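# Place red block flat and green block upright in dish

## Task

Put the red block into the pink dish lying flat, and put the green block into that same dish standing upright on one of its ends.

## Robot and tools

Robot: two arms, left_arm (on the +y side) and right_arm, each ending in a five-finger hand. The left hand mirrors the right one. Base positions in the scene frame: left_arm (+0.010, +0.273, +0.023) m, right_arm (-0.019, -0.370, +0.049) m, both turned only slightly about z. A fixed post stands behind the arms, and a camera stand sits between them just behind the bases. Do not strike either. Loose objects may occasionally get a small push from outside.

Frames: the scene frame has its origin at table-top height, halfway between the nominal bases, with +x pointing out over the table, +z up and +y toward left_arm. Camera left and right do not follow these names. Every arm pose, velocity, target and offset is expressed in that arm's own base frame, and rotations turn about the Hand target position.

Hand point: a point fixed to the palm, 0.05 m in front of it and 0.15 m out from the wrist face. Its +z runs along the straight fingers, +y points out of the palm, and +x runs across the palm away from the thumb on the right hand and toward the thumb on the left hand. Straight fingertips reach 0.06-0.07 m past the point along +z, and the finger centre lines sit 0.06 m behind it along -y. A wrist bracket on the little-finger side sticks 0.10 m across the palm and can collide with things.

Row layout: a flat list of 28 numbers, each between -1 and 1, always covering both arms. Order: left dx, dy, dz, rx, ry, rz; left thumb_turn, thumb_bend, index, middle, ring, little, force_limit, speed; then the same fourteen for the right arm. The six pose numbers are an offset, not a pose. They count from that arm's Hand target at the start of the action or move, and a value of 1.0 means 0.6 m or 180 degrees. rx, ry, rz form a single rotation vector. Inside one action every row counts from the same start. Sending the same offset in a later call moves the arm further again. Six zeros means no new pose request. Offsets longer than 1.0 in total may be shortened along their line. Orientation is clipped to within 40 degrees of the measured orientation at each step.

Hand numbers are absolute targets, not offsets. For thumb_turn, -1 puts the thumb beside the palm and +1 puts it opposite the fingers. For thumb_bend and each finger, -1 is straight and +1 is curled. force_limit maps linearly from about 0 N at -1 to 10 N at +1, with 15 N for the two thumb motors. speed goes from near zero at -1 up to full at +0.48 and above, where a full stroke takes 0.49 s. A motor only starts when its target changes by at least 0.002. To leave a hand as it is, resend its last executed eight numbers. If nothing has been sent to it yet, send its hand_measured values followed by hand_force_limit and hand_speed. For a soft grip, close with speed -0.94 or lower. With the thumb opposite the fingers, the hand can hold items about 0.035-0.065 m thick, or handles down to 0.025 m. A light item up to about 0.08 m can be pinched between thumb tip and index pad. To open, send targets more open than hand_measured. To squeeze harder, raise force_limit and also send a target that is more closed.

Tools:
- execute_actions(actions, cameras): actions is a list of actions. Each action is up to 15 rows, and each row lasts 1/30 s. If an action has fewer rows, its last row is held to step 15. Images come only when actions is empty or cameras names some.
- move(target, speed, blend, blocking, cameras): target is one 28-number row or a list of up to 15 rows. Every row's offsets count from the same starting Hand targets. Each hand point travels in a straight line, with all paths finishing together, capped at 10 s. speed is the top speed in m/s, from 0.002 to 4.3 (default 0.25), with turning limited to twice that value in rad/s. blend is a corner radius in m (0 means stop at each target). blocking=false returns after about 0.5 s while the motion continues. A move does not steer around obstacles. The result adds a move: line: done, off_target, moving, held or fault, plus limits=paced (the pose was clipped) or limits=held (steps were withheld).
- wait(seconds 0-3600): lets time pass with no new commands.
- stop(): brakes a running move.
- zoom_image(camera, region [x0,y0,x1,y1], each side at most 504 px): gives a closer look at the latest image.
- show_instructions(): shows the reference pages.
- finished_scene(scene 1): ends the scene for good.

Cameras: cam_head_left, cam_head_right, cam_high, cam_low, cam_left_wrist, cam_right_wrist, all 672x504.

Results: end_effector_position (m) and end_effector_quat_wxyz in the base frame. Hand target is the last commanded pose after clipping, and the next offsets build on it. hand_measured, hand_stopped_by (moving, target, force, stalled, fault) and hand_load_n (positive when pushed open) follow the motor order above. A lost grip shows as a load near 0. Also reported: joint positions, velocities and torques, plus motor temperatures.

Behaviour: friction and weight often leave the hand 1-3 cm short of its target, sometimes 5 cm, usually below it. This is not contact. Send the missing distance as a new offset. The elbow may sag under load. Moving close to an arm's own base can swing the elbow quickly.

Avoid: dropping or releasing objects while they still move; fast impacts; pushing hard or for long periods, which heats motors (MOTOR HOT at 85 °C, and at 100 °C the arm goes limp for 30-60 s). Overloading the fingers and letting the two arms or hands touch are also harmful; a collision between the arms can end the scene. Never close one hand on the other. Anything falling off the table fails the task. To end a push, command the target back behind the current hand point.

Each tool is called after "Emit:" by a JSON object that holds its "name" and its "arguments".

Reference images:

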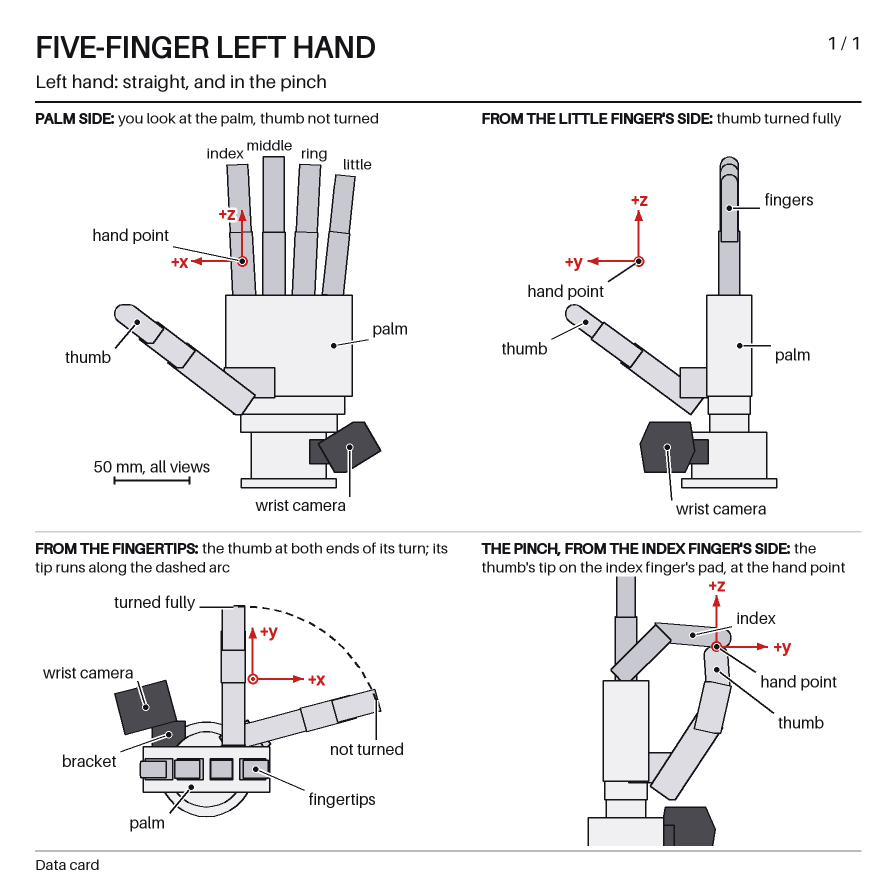

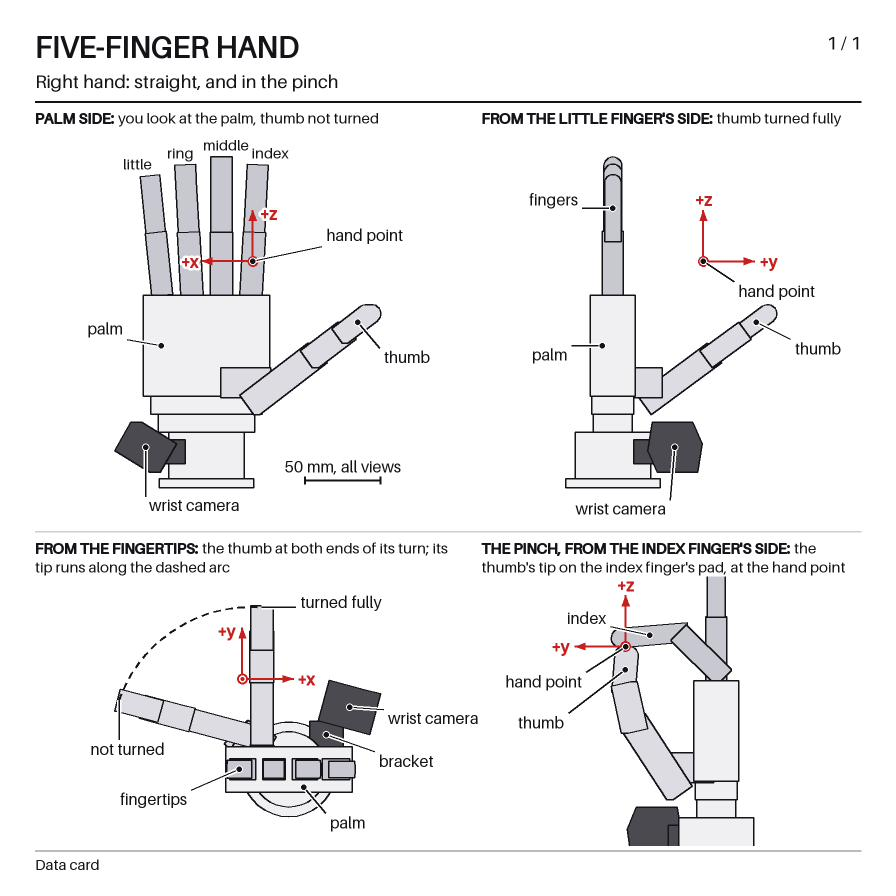

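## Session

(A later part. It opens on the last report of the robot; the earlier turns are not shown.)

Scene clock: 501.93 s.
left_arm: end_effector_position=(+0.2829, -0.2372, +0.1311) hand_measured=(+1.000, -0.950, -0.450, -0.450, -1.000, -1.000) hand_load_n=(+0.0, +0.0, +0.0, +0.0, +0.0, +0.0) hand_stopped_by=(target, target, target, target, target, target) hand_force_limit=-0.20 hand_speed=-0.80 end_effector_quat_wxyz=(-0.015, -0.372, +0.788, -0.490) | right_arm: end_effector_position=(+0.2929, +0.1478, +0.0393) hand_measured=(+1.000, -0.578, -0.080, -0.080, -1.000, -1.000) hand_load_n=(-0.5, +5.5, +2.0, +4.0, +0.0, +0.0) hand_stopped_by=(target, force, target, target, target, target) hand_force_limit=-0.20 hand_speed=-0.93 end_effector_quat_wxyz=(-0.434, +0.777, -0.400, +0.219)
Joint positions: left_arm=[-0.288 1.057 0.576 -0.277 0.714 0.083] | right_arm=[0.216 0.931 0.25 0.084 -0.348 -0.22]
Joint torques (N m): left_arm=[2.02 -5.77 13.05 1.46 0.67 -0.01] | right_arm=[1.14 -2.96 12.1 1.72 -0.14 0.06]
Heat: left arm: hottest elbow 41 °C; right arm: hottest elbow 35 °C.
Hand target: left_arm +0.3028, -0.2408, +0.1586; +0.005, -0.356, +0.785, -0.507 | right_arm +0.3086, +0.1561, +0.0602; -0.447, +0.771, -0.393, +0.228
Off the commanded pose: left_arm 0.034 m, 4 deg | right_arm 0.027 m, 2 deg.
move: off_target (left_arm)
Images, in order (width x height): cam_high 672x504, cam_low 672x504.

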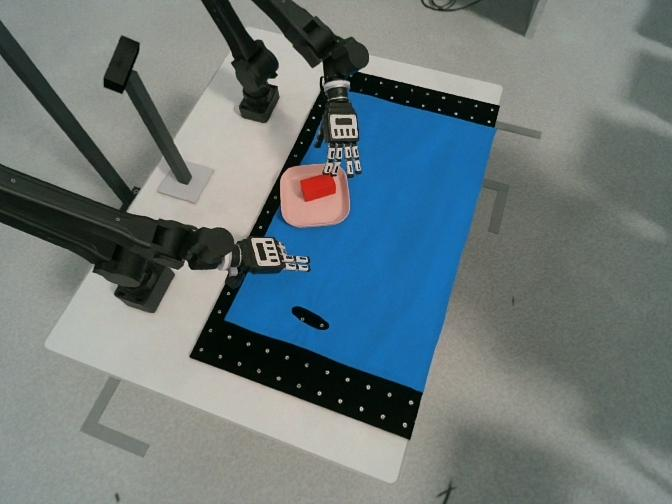

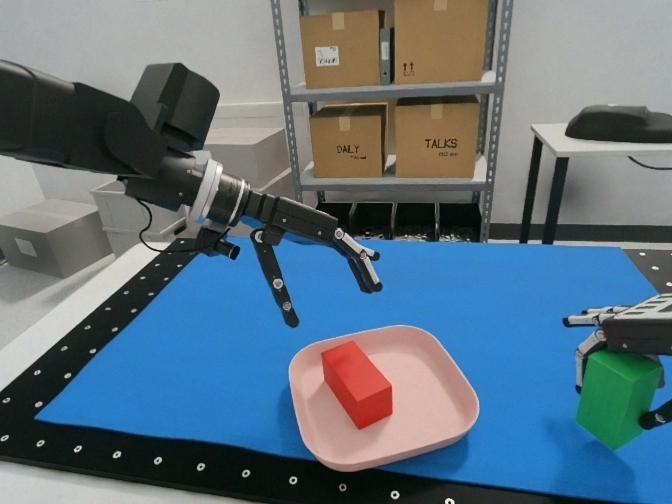

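Emit:
{"name": "move", "arguments": {"target": [[0,0.05,0.083,0,0,0,1,-0.95,-0.45,-0.45,-1,-1,-0.2,-0.8,0,0,0.09,0,0,0,1,-0.35,-0.08,-0.08,-1,-1,-0.2,-0.93],[0.0,0.4,0.1,0,0,0,1,-0.95,-0.45,-0.45,-1,-1,-0.2,-0.8,0,0,0.18,0,0,0,1,-0.35,-0.08,-0.08,-1,-1,-0.2,-0.93]], "speed": [0.1,0.2], "blend": [0.03,0], "cameras": ["cam_low","cam_high","cam_head_right"]}}

Scene clock: 549.07 s.
left_arm: end_effector_position=(+0.2871, -0.0090, +0.2028) hand_measured=(+1.000, -0.950, -0.450, -0.450, -1.000, -1.000) hand_load_n=(-0.5, +0.0, +0.0, +0.0, +0.0, +0.0) hand_stopped_by=(target, target, target, target, target, target) hand_force_limit=-0.20 hand_speed=-0.80 end_effector_quat_wxyz=(-0.014, -0.369, +0.780, -0.506) | right_arm: end_effector_position=(+0.2971, +0.1491, +0.1393) hand_measured=(+1.000, -0.578, -0.080, -0.080, -1.000, -1.000) hand_load_n=(-0.5, +6.0, +2.0, +4.0, +0.0, +0.0) hand_stopped_by=(target, force, target, target, target, target) hand_force_limit=-0.20 hand_speed=-0.93 end_effector_quat_wxyz=(-0.431, +0.779, -0.401, +0.215)
Joint positions: left_arm=[0.499 1.229 0.951 -1.444 1.055 1.275] | right_arm=[0.217 0.726 0.47 -0.35 -0.348 -0.22]
Joint torques (N m): left_arm=[1.61 -6.18 12.49 -0.18 1.03 -0.02] | right_arm=[1.26 -2.14 14.58 1.83 -0.17 0.03]
Motor temperatures (°C): left_arm=[28 30 49 24 30 26] | right_arm=[27 26 36 26 26 27]
Heat: left arm: hottest elbow 49 °C; right arm: hottest elbow 36 °C.
Hand target: left_arm +0.3028, -0.0009, +0.2186; +0.005, -0.356, +0.785, -0.507 | right_arm +0.3085, +0.1561, +0.1682; -0.447, +0.771, -0.393, +0.228
Off the commanded pose: left_arm 0.024 m, 3 deg | right_arm 0.032 m, 3 deg.
move: off_target (left_arm, right_arm); blend cut to 0.029 m at target 1
Images, in order (width x height): cam_head_right 672x504, cam_high 672x504, cam_low 672x504.

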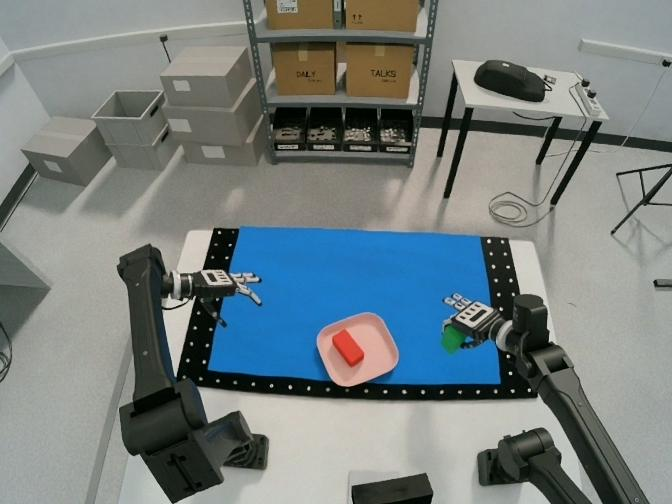

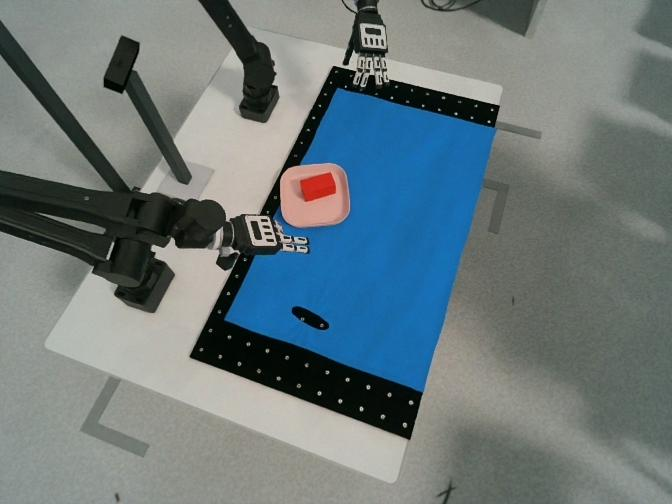

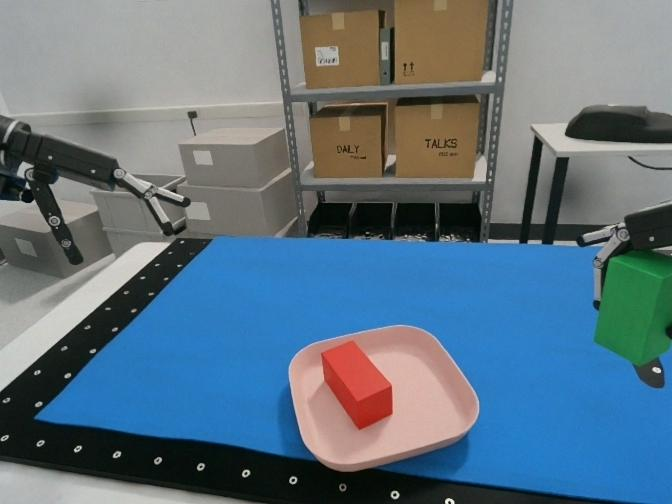

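Emit:
{"name": "move", "arguments": {"target": [0,0,0,0,0,0,1,-0.95,-0.45,-0.45,-1,-1,-0.2,-0.8,0.083,0.343,-0.005,0,0,0,1,-0.35,-0.08,-0.08,-1,-1,-0.2,-0.93], "speed": 0.12, "cameras": ["cam_low","cam_high","cam_head_right"]}}

Scene clock: 554.57 s.
left_arm: end_effector_position=(+0.2871, -0.0090, +0.2027) hand_measured=(+1.000, -0.950, -0.450, -0.450, -1.000, -1.000) hand_load_n=(+0.0, +0.0, +0.0, +0.0, +0.0, +0.0) hand_stopped_by=(target, target, target, target, target, target) hand_force_limit=-0.20 hand_speed=-0.80 end_effector_quat_wxyz=(-0.014, -0.368, +0.780, -0.506) | right_arm: end_effector_position=(+0.3446, +0.3420, +0.1380) hand_measured=(+1.000, -0.578, -0.080, -0.080, -1.000, -1.000) hand_load_n=(-0.5, +5.5, +2.0, +4.0, +0.0, +0.0) hand_stopped_by=(target, force, target, target, target, target) hand_force_limit=-0.20 hand_speed=-0.93 end_effector_quat_wxyz=(-0.420, +0.787, -0.393, +0.223)
Joint positions: left_arm=[0.499 1.229 0.951 -1.444 1.055 1.276] | right_arm=[0.76 1.207 0.739 -0.116 0.118 0.053]
Joint torques (N m): left_arm=[1.2 -6.12 12.42 -0.23 1.03 0.03] | right_arm=[1.03 -6.83 13.81 2.73 0.1 0.08]
Heat: left arm: hottest elbow 49 °C; right arm: hottest elbow 37 °C.
Hand target: left_arm +0.3028, -0.0009, +0.2186; +0.005, -0.356, +0.785, -0.507 | right_arm +0.3583, +0.3619, +0.1650; -0.447, +0.771, -0.393, +0.228
Off the commanded pose: left_arm 0.024 m, 3 deg | right_arm 0.036 m, 4 deg.
move: off_target (right_arm)
Images, in order (width x height): cam_head_right 672x504, cam_high 672x504, cam_low 672x504.

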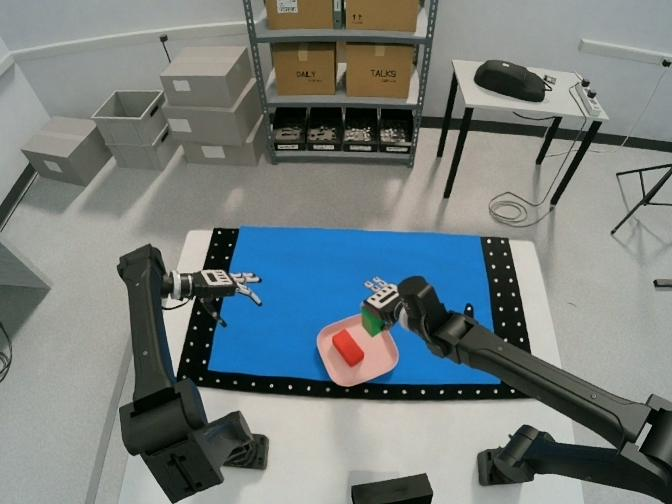

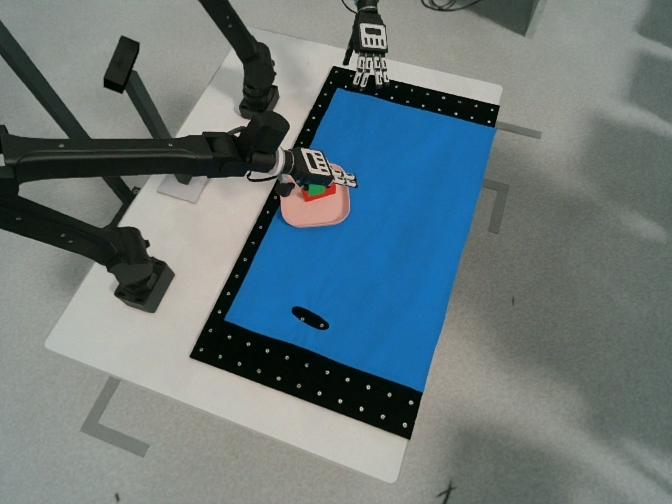

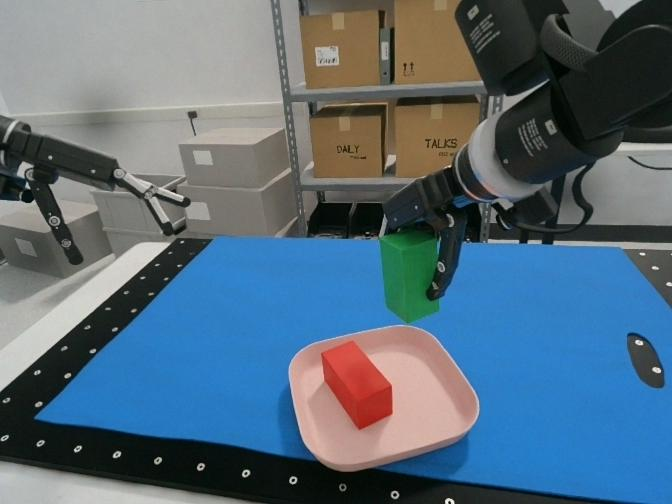

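Emit:
{"name": "zoom_image", "arguments": {"camera": "cam_low", "region": [350, 190, 490, 340]}}

Emit:
{"name": "zoom_image", "arguments": {"camera": "cam_high", "region": [250, 130, 380, 240]}}

Scaled by 3.360.

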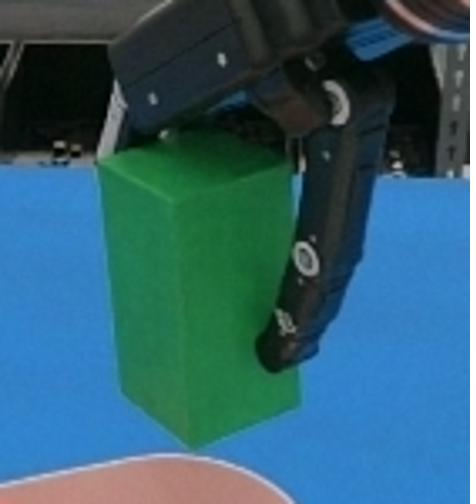

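Scaled by 3.877.

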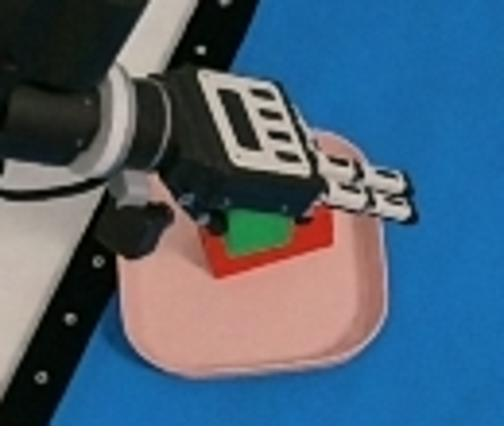

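Emit:
{"name": "move", "arguments": {"target": [0,0,0,0,0,0,1,-0.95,-0.45,-0.45,-1,-1,-0.2,-0.8,-0.001,0.009,-0.04,0.0246,-0.0104,0,1,-0.35,-0.08,-0.08,-1,-1,-0.2,-0.93], "speed": 0.08, "cameras": ["cam_low","cam_right_wrist"]}}

Emit:
{"name": "zoom_image", "arguments": {"camera": "cam_low", "region": [350, 190, 490, 340]}}

Scene clock: 578.50 s.
left_arm: end_effector_position=(+0.2871, -0.0090, +0.2027) hand_measured=(+1.000, -0.950, -0.450, -0.450, -1.000, -1.000) hand_load_n=(+0.0, +0.0, +0.0, +0.0, +0.0, +0.0) hand_stopped_by=(target, target, target, target, target, target) hand_force_limit=-0.20 hand_speed=-0.80 end_effector_quat_wxyz=(-0.014, -0.368, +0.780, -0.506) | right_arm: end_effector_position=(+0.3597, +0.3612, +0.1401) hand_measured=(+1.000, -0.578, -0.080, -0.080, -1.000, -1.000) hand_load_n=(-0.5, +5.5, +2.0, +4.0, +0.0, +0.0) hand_stopped_by=(target, force, target, target, target, target) hand_force_limit=-0.20 hand_speed=-0.93 end_effector_quat_wxyz=(-0.475, +0.753, -0.392, +0.231)
Joint positions: left_arm=[0.499 1.229 0.951 -1.444 1.055 1.276] | right_arm=[0.76 1.249 0.701 0.086 0.109 0.082]
Joint torques (N m): left_arm=[1.55 -5.89 12.4 -0.14 1.07 -0.04] | right_arm=[0.91 -7.53 8.99 2.89 -0.11 0.09]
Heat: left arm: hottest elbow 52 °C; right arm: hottest elbow 39 °C.
Hand target: left_arm +0.3028, -0.0009, +0.2186; +0.005, -0.356, +0.785, -0.507 | right_arm +0.3578, +0.3673, +0.1411; -0.483, +0.749, -0.394, +0.225
Off the commanded pose: left_arm 0.024 m, 3 deg | right_arm 0.007 m, 1 deg.
move: done

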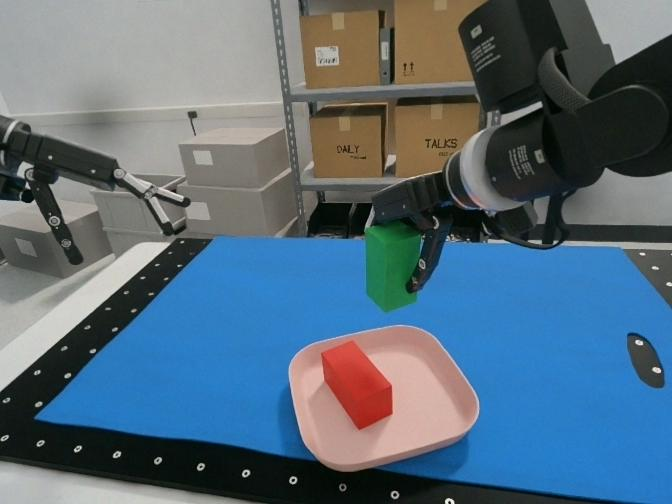

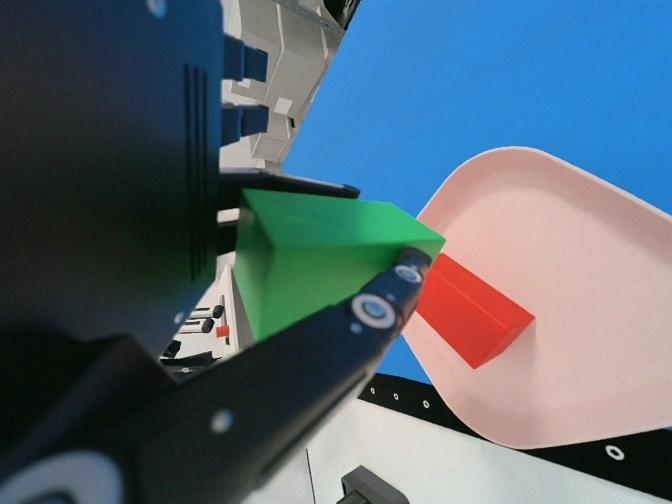

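Scaled by 3.360.

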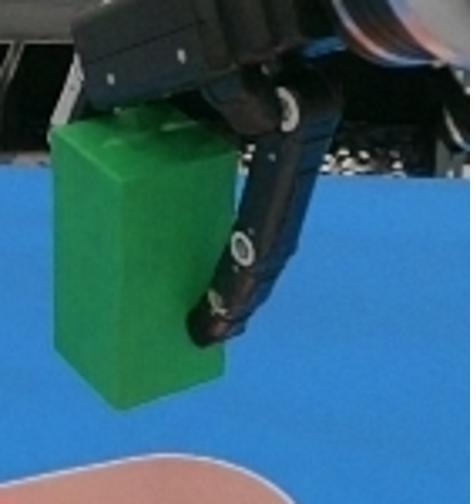

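Emit:
{"name": "move", "arguments": {"target": [0,0,0,0,0,0,1,-0.95,-0.45,-0.45,-1,-1,-0.2,-0.8,-0.023,-0.015,-0.065,-0.0129,0.0119,0,1,-0.35,-0.08,-0.08,-1,-1,-0.2,-0.93], "speed": 0.08, "cameras": ["cam_low","cam_high"]}}

Emit:
{"name": "zoom_image", "arguments": {"camera": "cam_low", "region": [350, 210, 490, 360]}}

Scene clock: 589.83 s.
left_arm: end_effector_position=(+0.2871, -0.0090, +0.2027) hand_measured=(+1.000, -0.950, -0.450, -0.450, -1.000, -1.000) hand_load_n=(+0.0, +0.0, +0.0, +0.0, +0.0, +0.0) hand_stopped_by=(target, target, target, target, target, target) hand_force_limit=-0.20 hand_speed=-0.80 end_effector_quat_wxyz=(-0.014, -0.368, +0.780, -0.506) | right_arm: end_effector_position=(+0.3469, +0.3515, +0.1019) hand_measured=(+1.000, -0.578, -0.080, -0.080, -1.000, -1.000) hand_load_n=(-0.5, +5.5, +2.0, +4.0, +0.0, +0.0) hand_stopped_by=(target, force, target, target, target, target) hand_force_limit=-0.20 hand_speed=-0.93 end_effector_quat_wxyz=(-0.453, +0.766, -0.397, +0.223)
Joint positions: left_arm=[0.499 1.229 0.951 -1.444 1.055 1.276] | right_arm=[0.765 1.282 0.645 0.122 0.113 0.084]
Joint torques (N m): left_arm=[1.73 -5.66 12.33 -0.24 1 -0.04] | right_arm=[1.26 -7.06 8.5 2.92 0.11 0.09]
Heat: left arm: hottest elbow 52 °C; right arm: hottest elbow 39 °C.
Hand target: left_arm +0.3028, -0.0009, +0.2186; +0.005, -0.356, +0.785, -0.507 | right_arm +0.3440, +0.3584, +0.1022; -0.461, +0.763, -0.398, +0.219
Off the commanded pose: left_arm 0.024 m, 3 deg | right_arm 0.007 m, 1 deg.
move: done
Images, in order (width x height): cam_high 672x504, cam_low 672x504.

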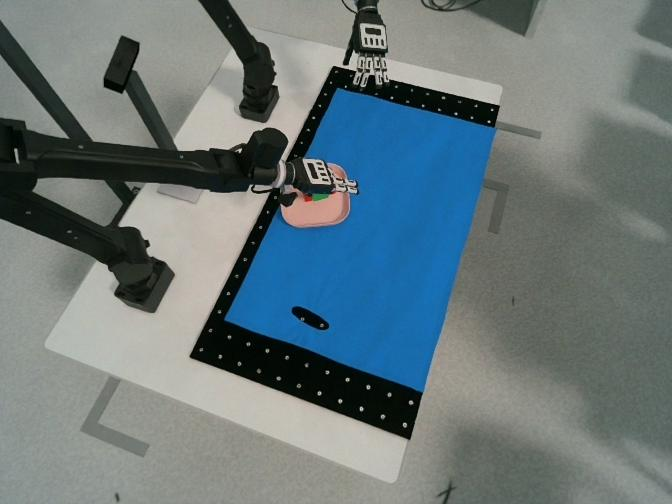

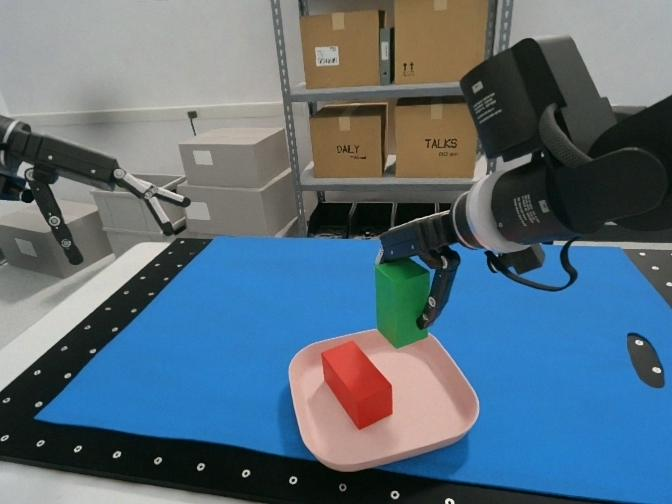

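Scaled by 3.360.

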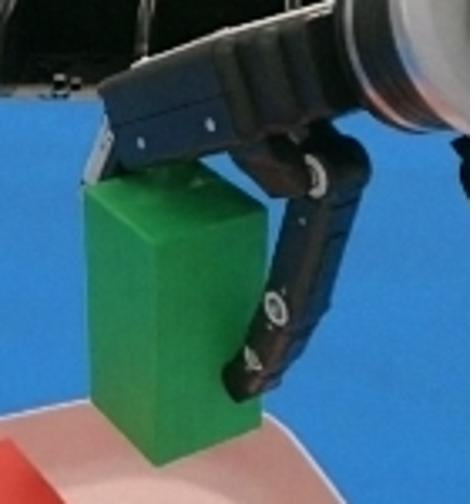

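Emit:
{"name": "move", "arguments": {"target": [0,0,0,0,0,0,1,-0.95,-0.45,-0.45,-1,-1,-0.2,-0.8,-0.001,0.0015,-0.103,0,0,0,1,-0.35,-0.08,-0.08,-1,-1,-0.2,-0.93], "speed": 0.06, "cameras": ["cam_low","cam_high"]}}

Emit:
{"name": "zoom_image", "arguments": {"camera": "cam_low", "region": [330, 260, 490, 430]}}

Scene clock: 600.03 s.
left_arm: end_effector_position=(+0.2871, -0.0090, +0.2027) hand_measured=(+1.000, -0.950, -0.450, -0.450, -1.000, -1.000) hand_load_n=(+0.0, +0.0, +0.0, +0.0, +0.0, +0.0) hand_stopped_by=(target, target, target, target, target, target) hand_force_limit=-0.20 hand_speed=-0.80 end_effector_quat_wxyz=(-0.014, -0.368, +0.780, -0.506) | right_arm: end_effector_position=(+0.3470, +0.3530, +0.0403) hand_measured=(+1.000, -0.578, -0.080, -0.080, -1.000, -1.000) hand_load_n=(-0.5, +5.5, +2.0, +4.0, +0.0, +0.0) hand_stopped_by=(target, force, target, target, target, target) hand_force_limit=-0.20 hand_speed=-0.93 end_effector_quat_wxyz=(-0.453, +0.766, -0.397, +0.223)
Joint positions: left_arm=[0.499 1.229 0.951 -1.444 1.055 1.276] | right_arm=[0.768 1.44 0.573 0.352 0.115 0.085]
Joint torques (N m): left_arm=[1.49 -6.3 12.27 -0.21 1.08 -0.03] | right_arm=[1.55 -8.35 6.98 2.82 0.1 0.08]
Heat: left arm: hottest elbow 52 °C; right arm: hottest elbow 38 °C.
Hand target: left_arm +0.3028, -0.0009, +0.2186; +0.005, -0.356, +0.785, -0.507 | right_arm +0.3433, +0.3593, +0.0404; -0.461, +0.763, -0.398, +0.219
Off the commanded pose: left_arm 0.024 m, 3 deg | right_arm 0.007 m, 1 deg.
move: done
Images, in order (width x height): cam_high 672x504, cam_low 672x504.

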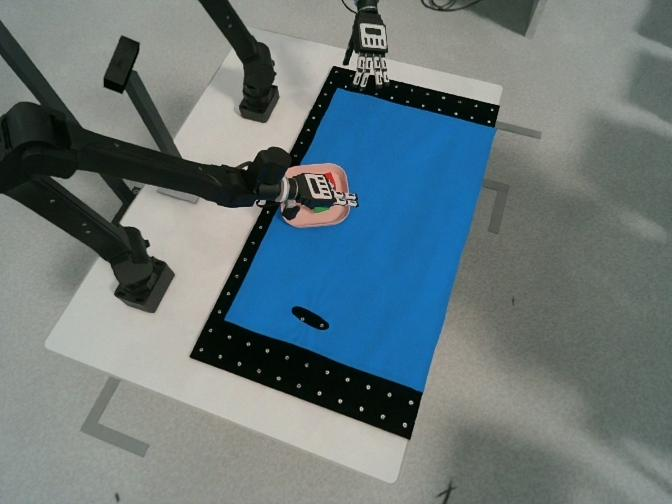

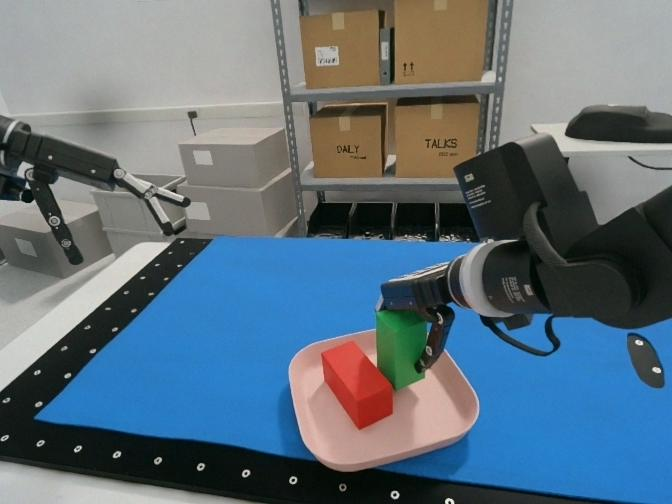

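Scaled by 2.965.

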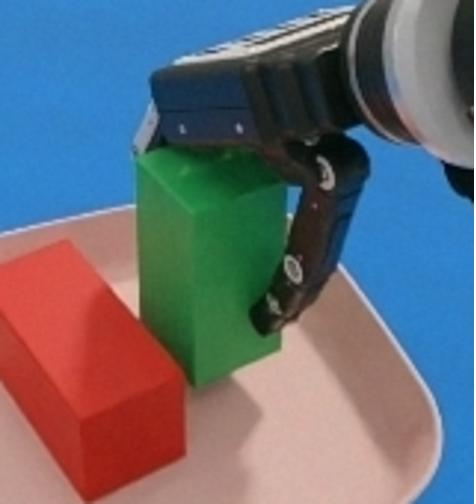

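Emit:
{"name": "move", "arguments": {"target": [0,0,0,0,0,0,1,-0.95,-0.45,-0.45,-1,-1,-0.2,-0.8,0.001,-0.005,-0.030,0,0,0,1,-0.35,-0.08,-0.08,-1,-1,-0.2,-0.93], "speed": 0.04, "cameras": ["cam_low"]}}

Emit:
{"name": "zoom_image", "arguments": {"camera": "cam_low", "region": [330, 260, 490, 430]}}

Scene clock: 610.03 s.
left_arm: end_effector_position=(+0.2871, -0.0090, +0.2027) hand_measured=(+1.000, -0.950, -0.450, -0.450, -1.000, -1.000) hand_load_n=(+0.0, +0.0, +0.0, +0.0, +0.0, +0.0) hand_stopped_by=(target, target, target, target, target, target) hand_force_limit=-0.20 hand_speed=-0.80 end_effector_quat_wxyz=(-0.014, -0.368, +0.780, -0.506) | right_arm: end_effector_position=(+0.3466, +0.3528, +0.0244) hand_measured=(+1.000, -0.580, -0.080, -0.080, -1.000, -1.000) hand_load_n=(-0.5, +5.5, +2.0, +4.5, +0.0, +0.0) hand_stopped_by=(target, force, target, target, target, target) hand_force_limit=-0.20 hand_speed=-0.93 end_effector_quat_wxyz=(-0.456, +0.765, -0.396, +0.224)
Joint positions: left_arm=[0.499 1.229 0.951 -1.444 1.055 1.276] | right_arm=[0.768 1.487 0.555 0.422 0.115 0.086]
Joint torques (N m): left_arm=[1.32 -5.36 12.49 -0.12 1.03 0.01] | right_arm=[0.67 -8.29 6.32 2.86 -0.08 0.05]
Heat: left arm: hottest elbow 53 °C; right arm: hottest elbow 37 °C.
Hand target: left_arm +0.3028, -0.0009, +0.2186; +0.005, -0.356, +0.785, -0.507 | right_arm +0.3439, +0.3563, +0.0223; -0.460, +0.763, -0.398, +0.219
Off the commanded pose: left_arm 0.024 m, 3 deg | right_arm 0.005 m, 1 deg.
move: done

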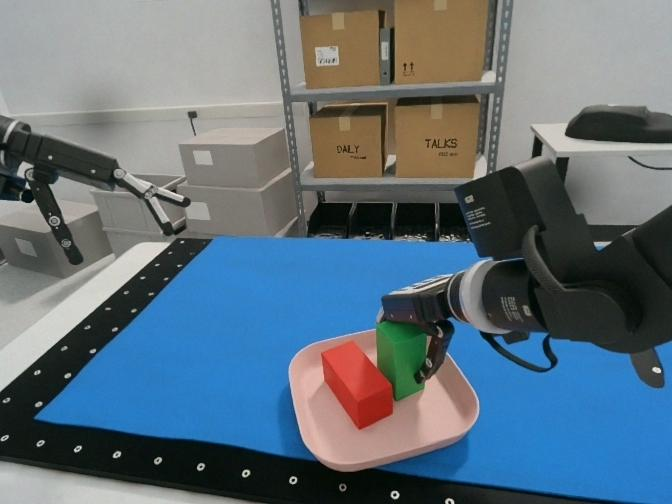

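Scaled by 2.965.

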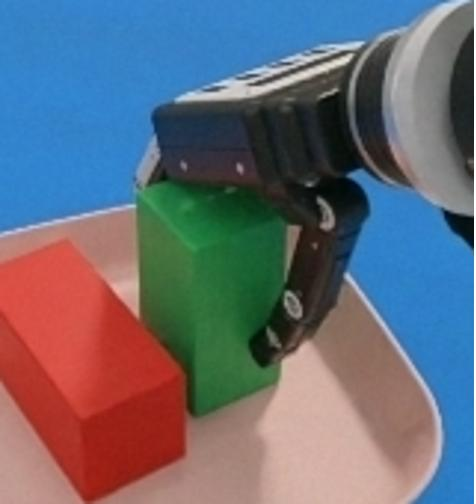

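Emit:
{"name": "move", "arguments": {"target": [0,0,0,0,0,0,1,-0.95,-0.45,-0.45,-1,-1,-0.2,-0.8,0,0,-0.0075,0,0,0,1,-0.35,-0.08,-0.08,-1,-1,-0.2,-0.93], "speed": 0.03, "cameras": ["cam_low"]}}

Emit:
{"name": "zoom_image", "arguments": {"camera": "cam_low", "region": [330, 260, 490, 430]}}

Scene clock: 618.50 s.
left_arm: end_effector_position=(+0.2871, -0.0090, +0.2027) hand_measured=(+1.000, -0.950, -0.450, -0.450, -1.000, -1.000) hand_load_n=(+0.0, +0.0, +0.0, +0.0, +0.0, +0.0) hand_stopped_by=(target, target, target, target, target, target) hand_force_limit=-0.20 hand_speed=-0.80 end_effector_quat_wxyz=(-0.014, -0.368, +0.780, -0.506) | right_arm: end_effector_position=(+0.3483, +0.3545, +0.0235) hand_measured=(+1.000, -0.580, -0.080, -0.080, -1.000, -1.000) hand_load_n=(+0.0, +5.5, +1.5, +4.0, +0.0, +0.0) hand_stopped_by=(target, force, target, target, target, target) hand_force_limit=-0.20 hand_speed=-0.93 end_effector_quat_wxyz=(-0.459, +0.763, -0.396, +0.225)
Joint positions: left_arm=[0.499 1.229 0.951 -1.444 1.055 1.276] | right_arm=[0.768 1.498 0.555 0.442 0.115 0.086]
Joint torques (N m): left_arm=[1.55 -5.95 12.34 0.03 1 -0.03] | right_arm=[0.91 -7.94 6.02 2.8 -0.08 0.05]
Heat: left arm: hottest elbow 53 °C; right arm: hottest elbow 36 °C.
Hand target: left_arm +0.3028, -0.0009, +0.2186; +0.005, -0.356, +0.785, -0.507 | right_arm +0.3439, +0.3563, +0.0178; -0.460, +0.763, -0.398, +0.219
Off the commanded pose: left_arm 0.024 m, 3 deg | right_arm 0.007 m, 1 deg.
move: done

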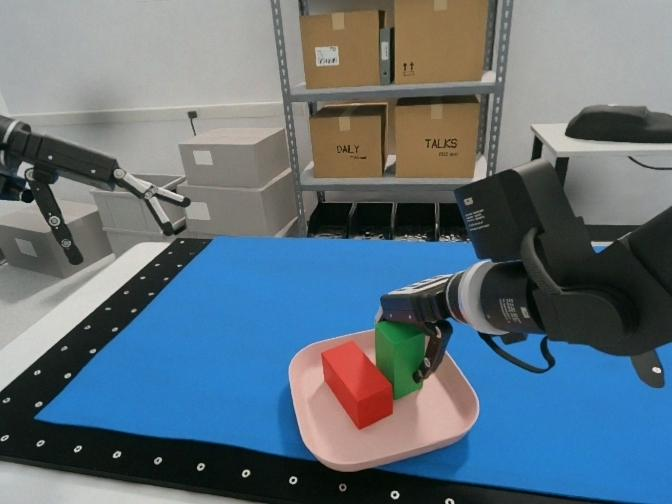

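Scaled by 2.965.

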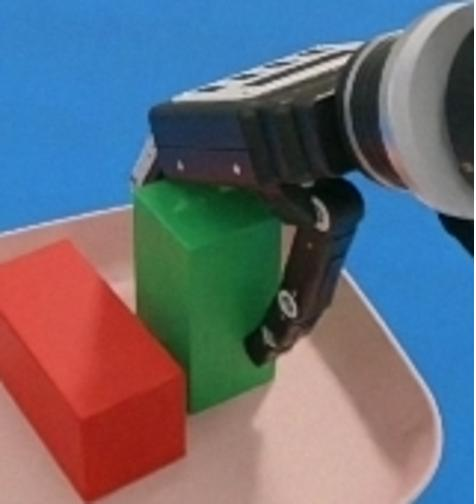

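Emit:
{"name": "zoom_image", "arguments": {"camera": "cam_low", "region": [380, 360, 440, 420]}}

Emit:
{"name": "execute_actions", "arguments": {"actions": []}}

Scaled by 8.400.

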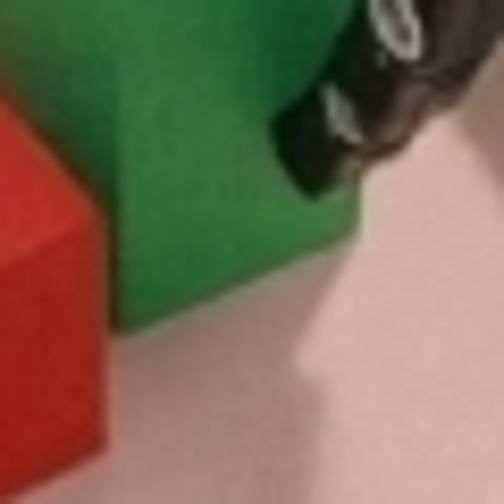

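Scene clock: 622.60 s.
left_arm: end_effector_position=(+0.2871, -0.0090, +0.2027) hand_measured=(+1.000, -0.950, -0.450, -0.450, -1.000, -1.000) hand_load_n=(+0.0, +0.0, +0.0, +0.0, +0.0, +0.0) hand_stopped_by=(target, target, target, target, target, target) hand_force_limit=-0.20 hand_speed=-0.80 end_effector_quat_wxyz=(-0.014, -0.368, +0.780, -0.506) | right_arm: end_effector_position=(+0.3483, +0.3545, +0.0235) hand_measured=(+1.000, -0.580, -0.080, -0.080, -1.000, -1.000) hand_load_n=(+0.0, +5.5, +1.5, +4.0, +0.0, +0.0) hand_stopped_by=(target, force, target, target, target, target) hand_force_limit=-0.20 hand_speed=-0.93 end_effector_quat_wxyz=(-0.459, +0.763, -0.396, +0.225)
Joint positions: left_arm=[0.499 1.229 0.951 -1.444 1.055 1.276] | right_arm=[0.768 1.498 0.555 0.442 0.115 0.086]
Joint velocities: within noise
Joint torques (N m): left_arm=[1.96 -5.48 12.19 -0.08 1.02 -0.07] | right_arm=[0.97 -8.23 5.94 2.82 -0.1 0.05]
Motor temperatures (°C): left_arm=[28 29 53 24 32 26] | right_arm=[27 27 36 26 26 27]
Heat: left arm: hottest elbow 53 °C; right arm: hottest elbow 36 °C.
Hand target: left_arm +0.3028, -0.0009, +0.2186; +0.005, -0.356, +0.785, -0.507 | right_arm +0.3439, +0.3563, +0.0178; -0.460, +0.763, -0.398, +0.219
Off the commanded pose: left_arm 0.024 m, 3 deg | right_arm 0.007 m, 1 deg.

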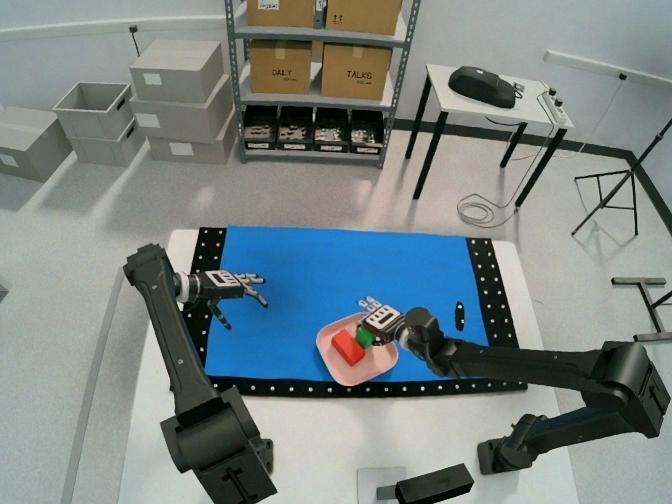

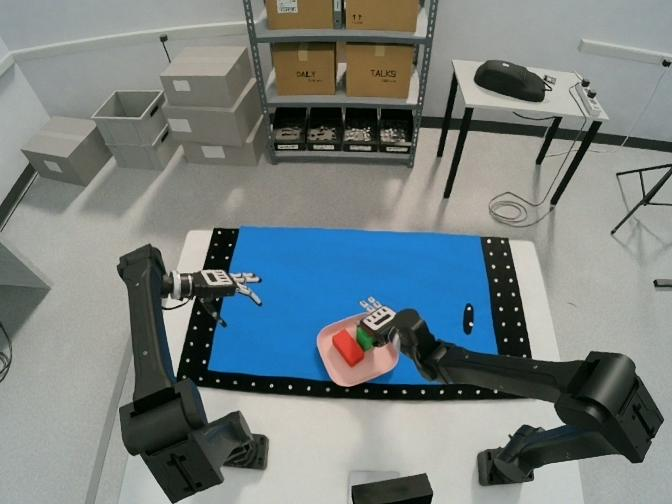

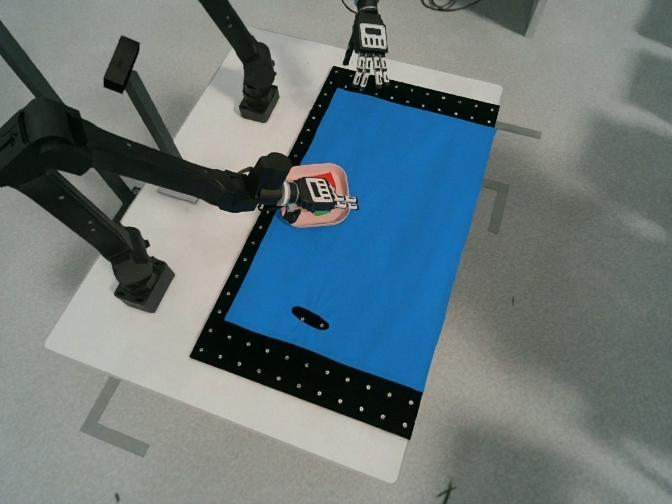

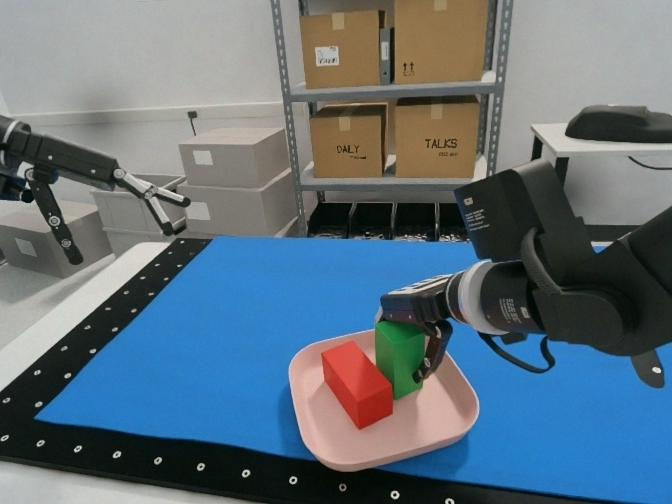

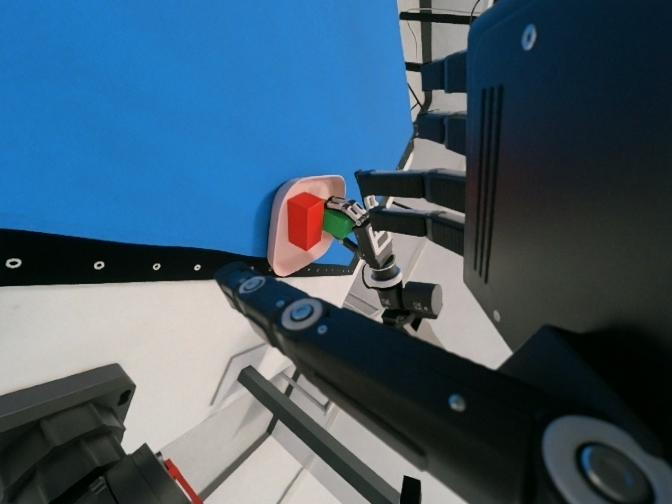

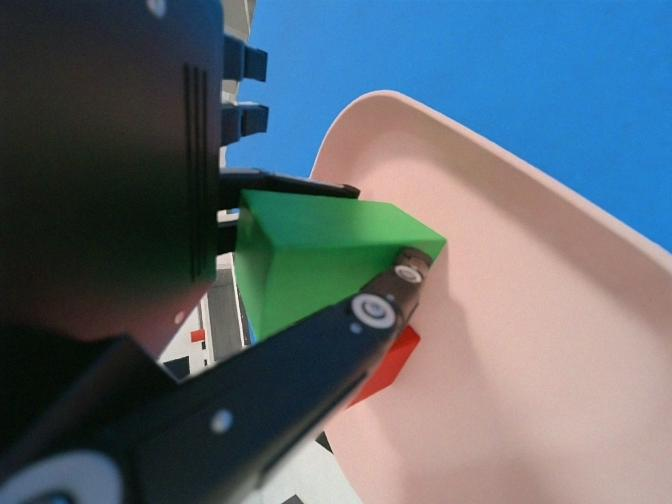

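Emit:
{"name": "zoom_image", "arguments": {"camera": "cam_left_wrist", "region": [255, 160, 405, 290]}}

Emit:
{"name": "zoom_image", "arguments": {"camera": "cam_right_wrist", "region": [300, 120, 500, 320]}}

Scaled by 3.360.

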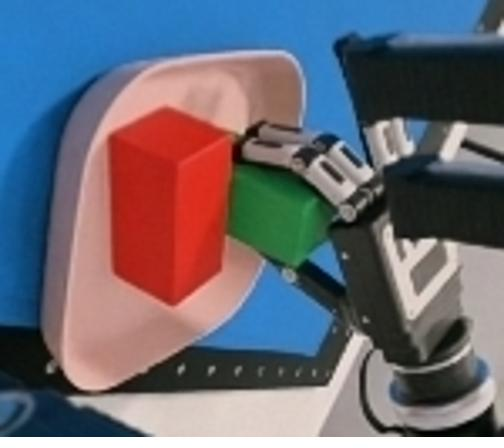

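Scaled by 2.520.

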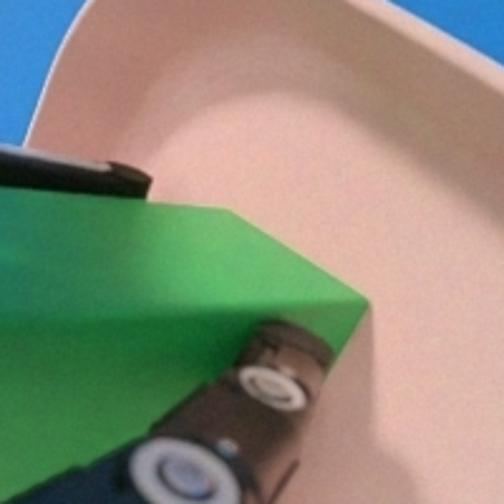

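Emit:
{"name": "move", "arguments": {"target": [0,0,0,0,0,0,1,-0.95,-0.45,-0.45,-1,-1,-0.2,-0.8,0,0,0,0,0,0,1,-0.75,-0.25,-0.25,-1,-1,-0.2,-0.92], "speed": 0.03, "cameras": ["cam_low","cam_right_wrist"]}}

Emit:
{"name": "zoom_image", "arguments": {"camera": "cam_low", "region": [330, 260, 490, 430]}}

Scene clock: 631.80 s.
left_arm: end_effector_position=(+0.2871, -0.0090, +0.2027) hand_measured=(+1.000, -0.950, -0.450, -0.450, -1.000, -1.000) hand_load_n=(+0.0, +0.0, +0.0, +0.0, +0.0, +0.0) hand_stopped_by=(target, target, target, target, target, target) hand_force_limit=-0.20 hand_speed=-0.80 end_effector_quat_wxyz=(-0.014, -0.368, +0.780, -0.506) | right_arm: end_effector_position=(+0.3486, +0.3548, +0.0239) hand_measured=(+1.000, -0.750, -0.250, -0.250, -1.000, -1.000) hand_load_n=(+0.0, +0.0, +0.0, +0.0, +0.0, +0.0) hand_stopped_by=(target, target, target, target, target, target) hand_force_limit=-0.20 hand_speed=-0.92 end_effector_quat_wxyz=(-0.460, +0.762, -0.395, +0.225)
Joint positions: left_arm=[0.499 1.229 0.951 -1.444 1.055 1.276] | right_arm=[0.768 1.498 0.555 0.444 0.115 0.086]
Joint torques (N m): left_arm=[1.61 -5.95 12.55 -0.24 1.02 -0.02] | right_arm=[0.85 -8.12 5.94 2.77 -0.1 0.04]
Heat: left arm: hottest elbow 53 °C; right arm: hottest elbow 35 °C.
Hand target: left_arm +0.3028, -0.0009, +0.2186; +0.005, -0.356, +0.785, -0.507 | right_arm +0.3439, +0.3563, +0.0179; -0.461, +0.763, -0.398, +0.219
Off the commanded pose: left_arm 0.024 m, 3 deg | right_arm 0.008 m, 1 deg.
move: done

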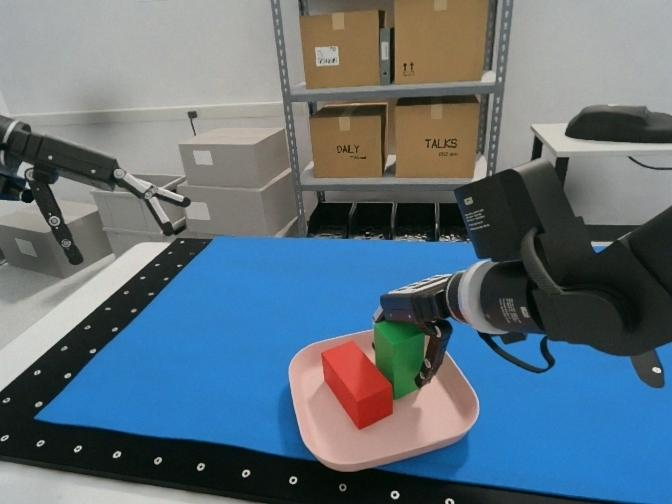

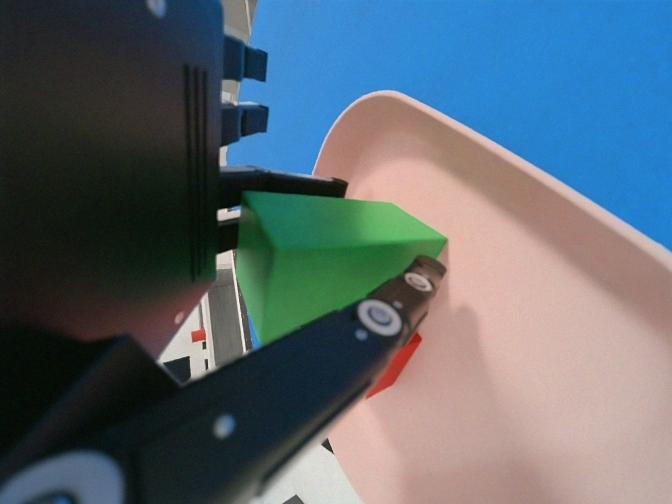

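Scaled by 2.965.

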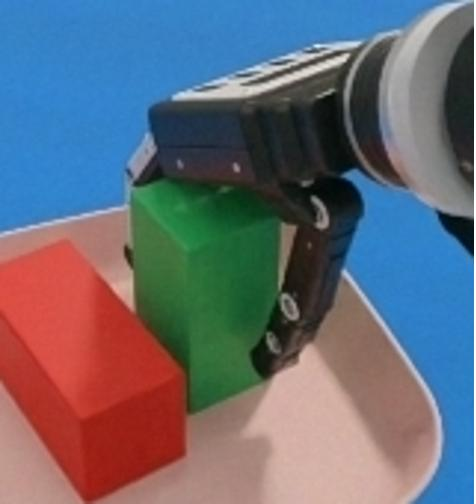

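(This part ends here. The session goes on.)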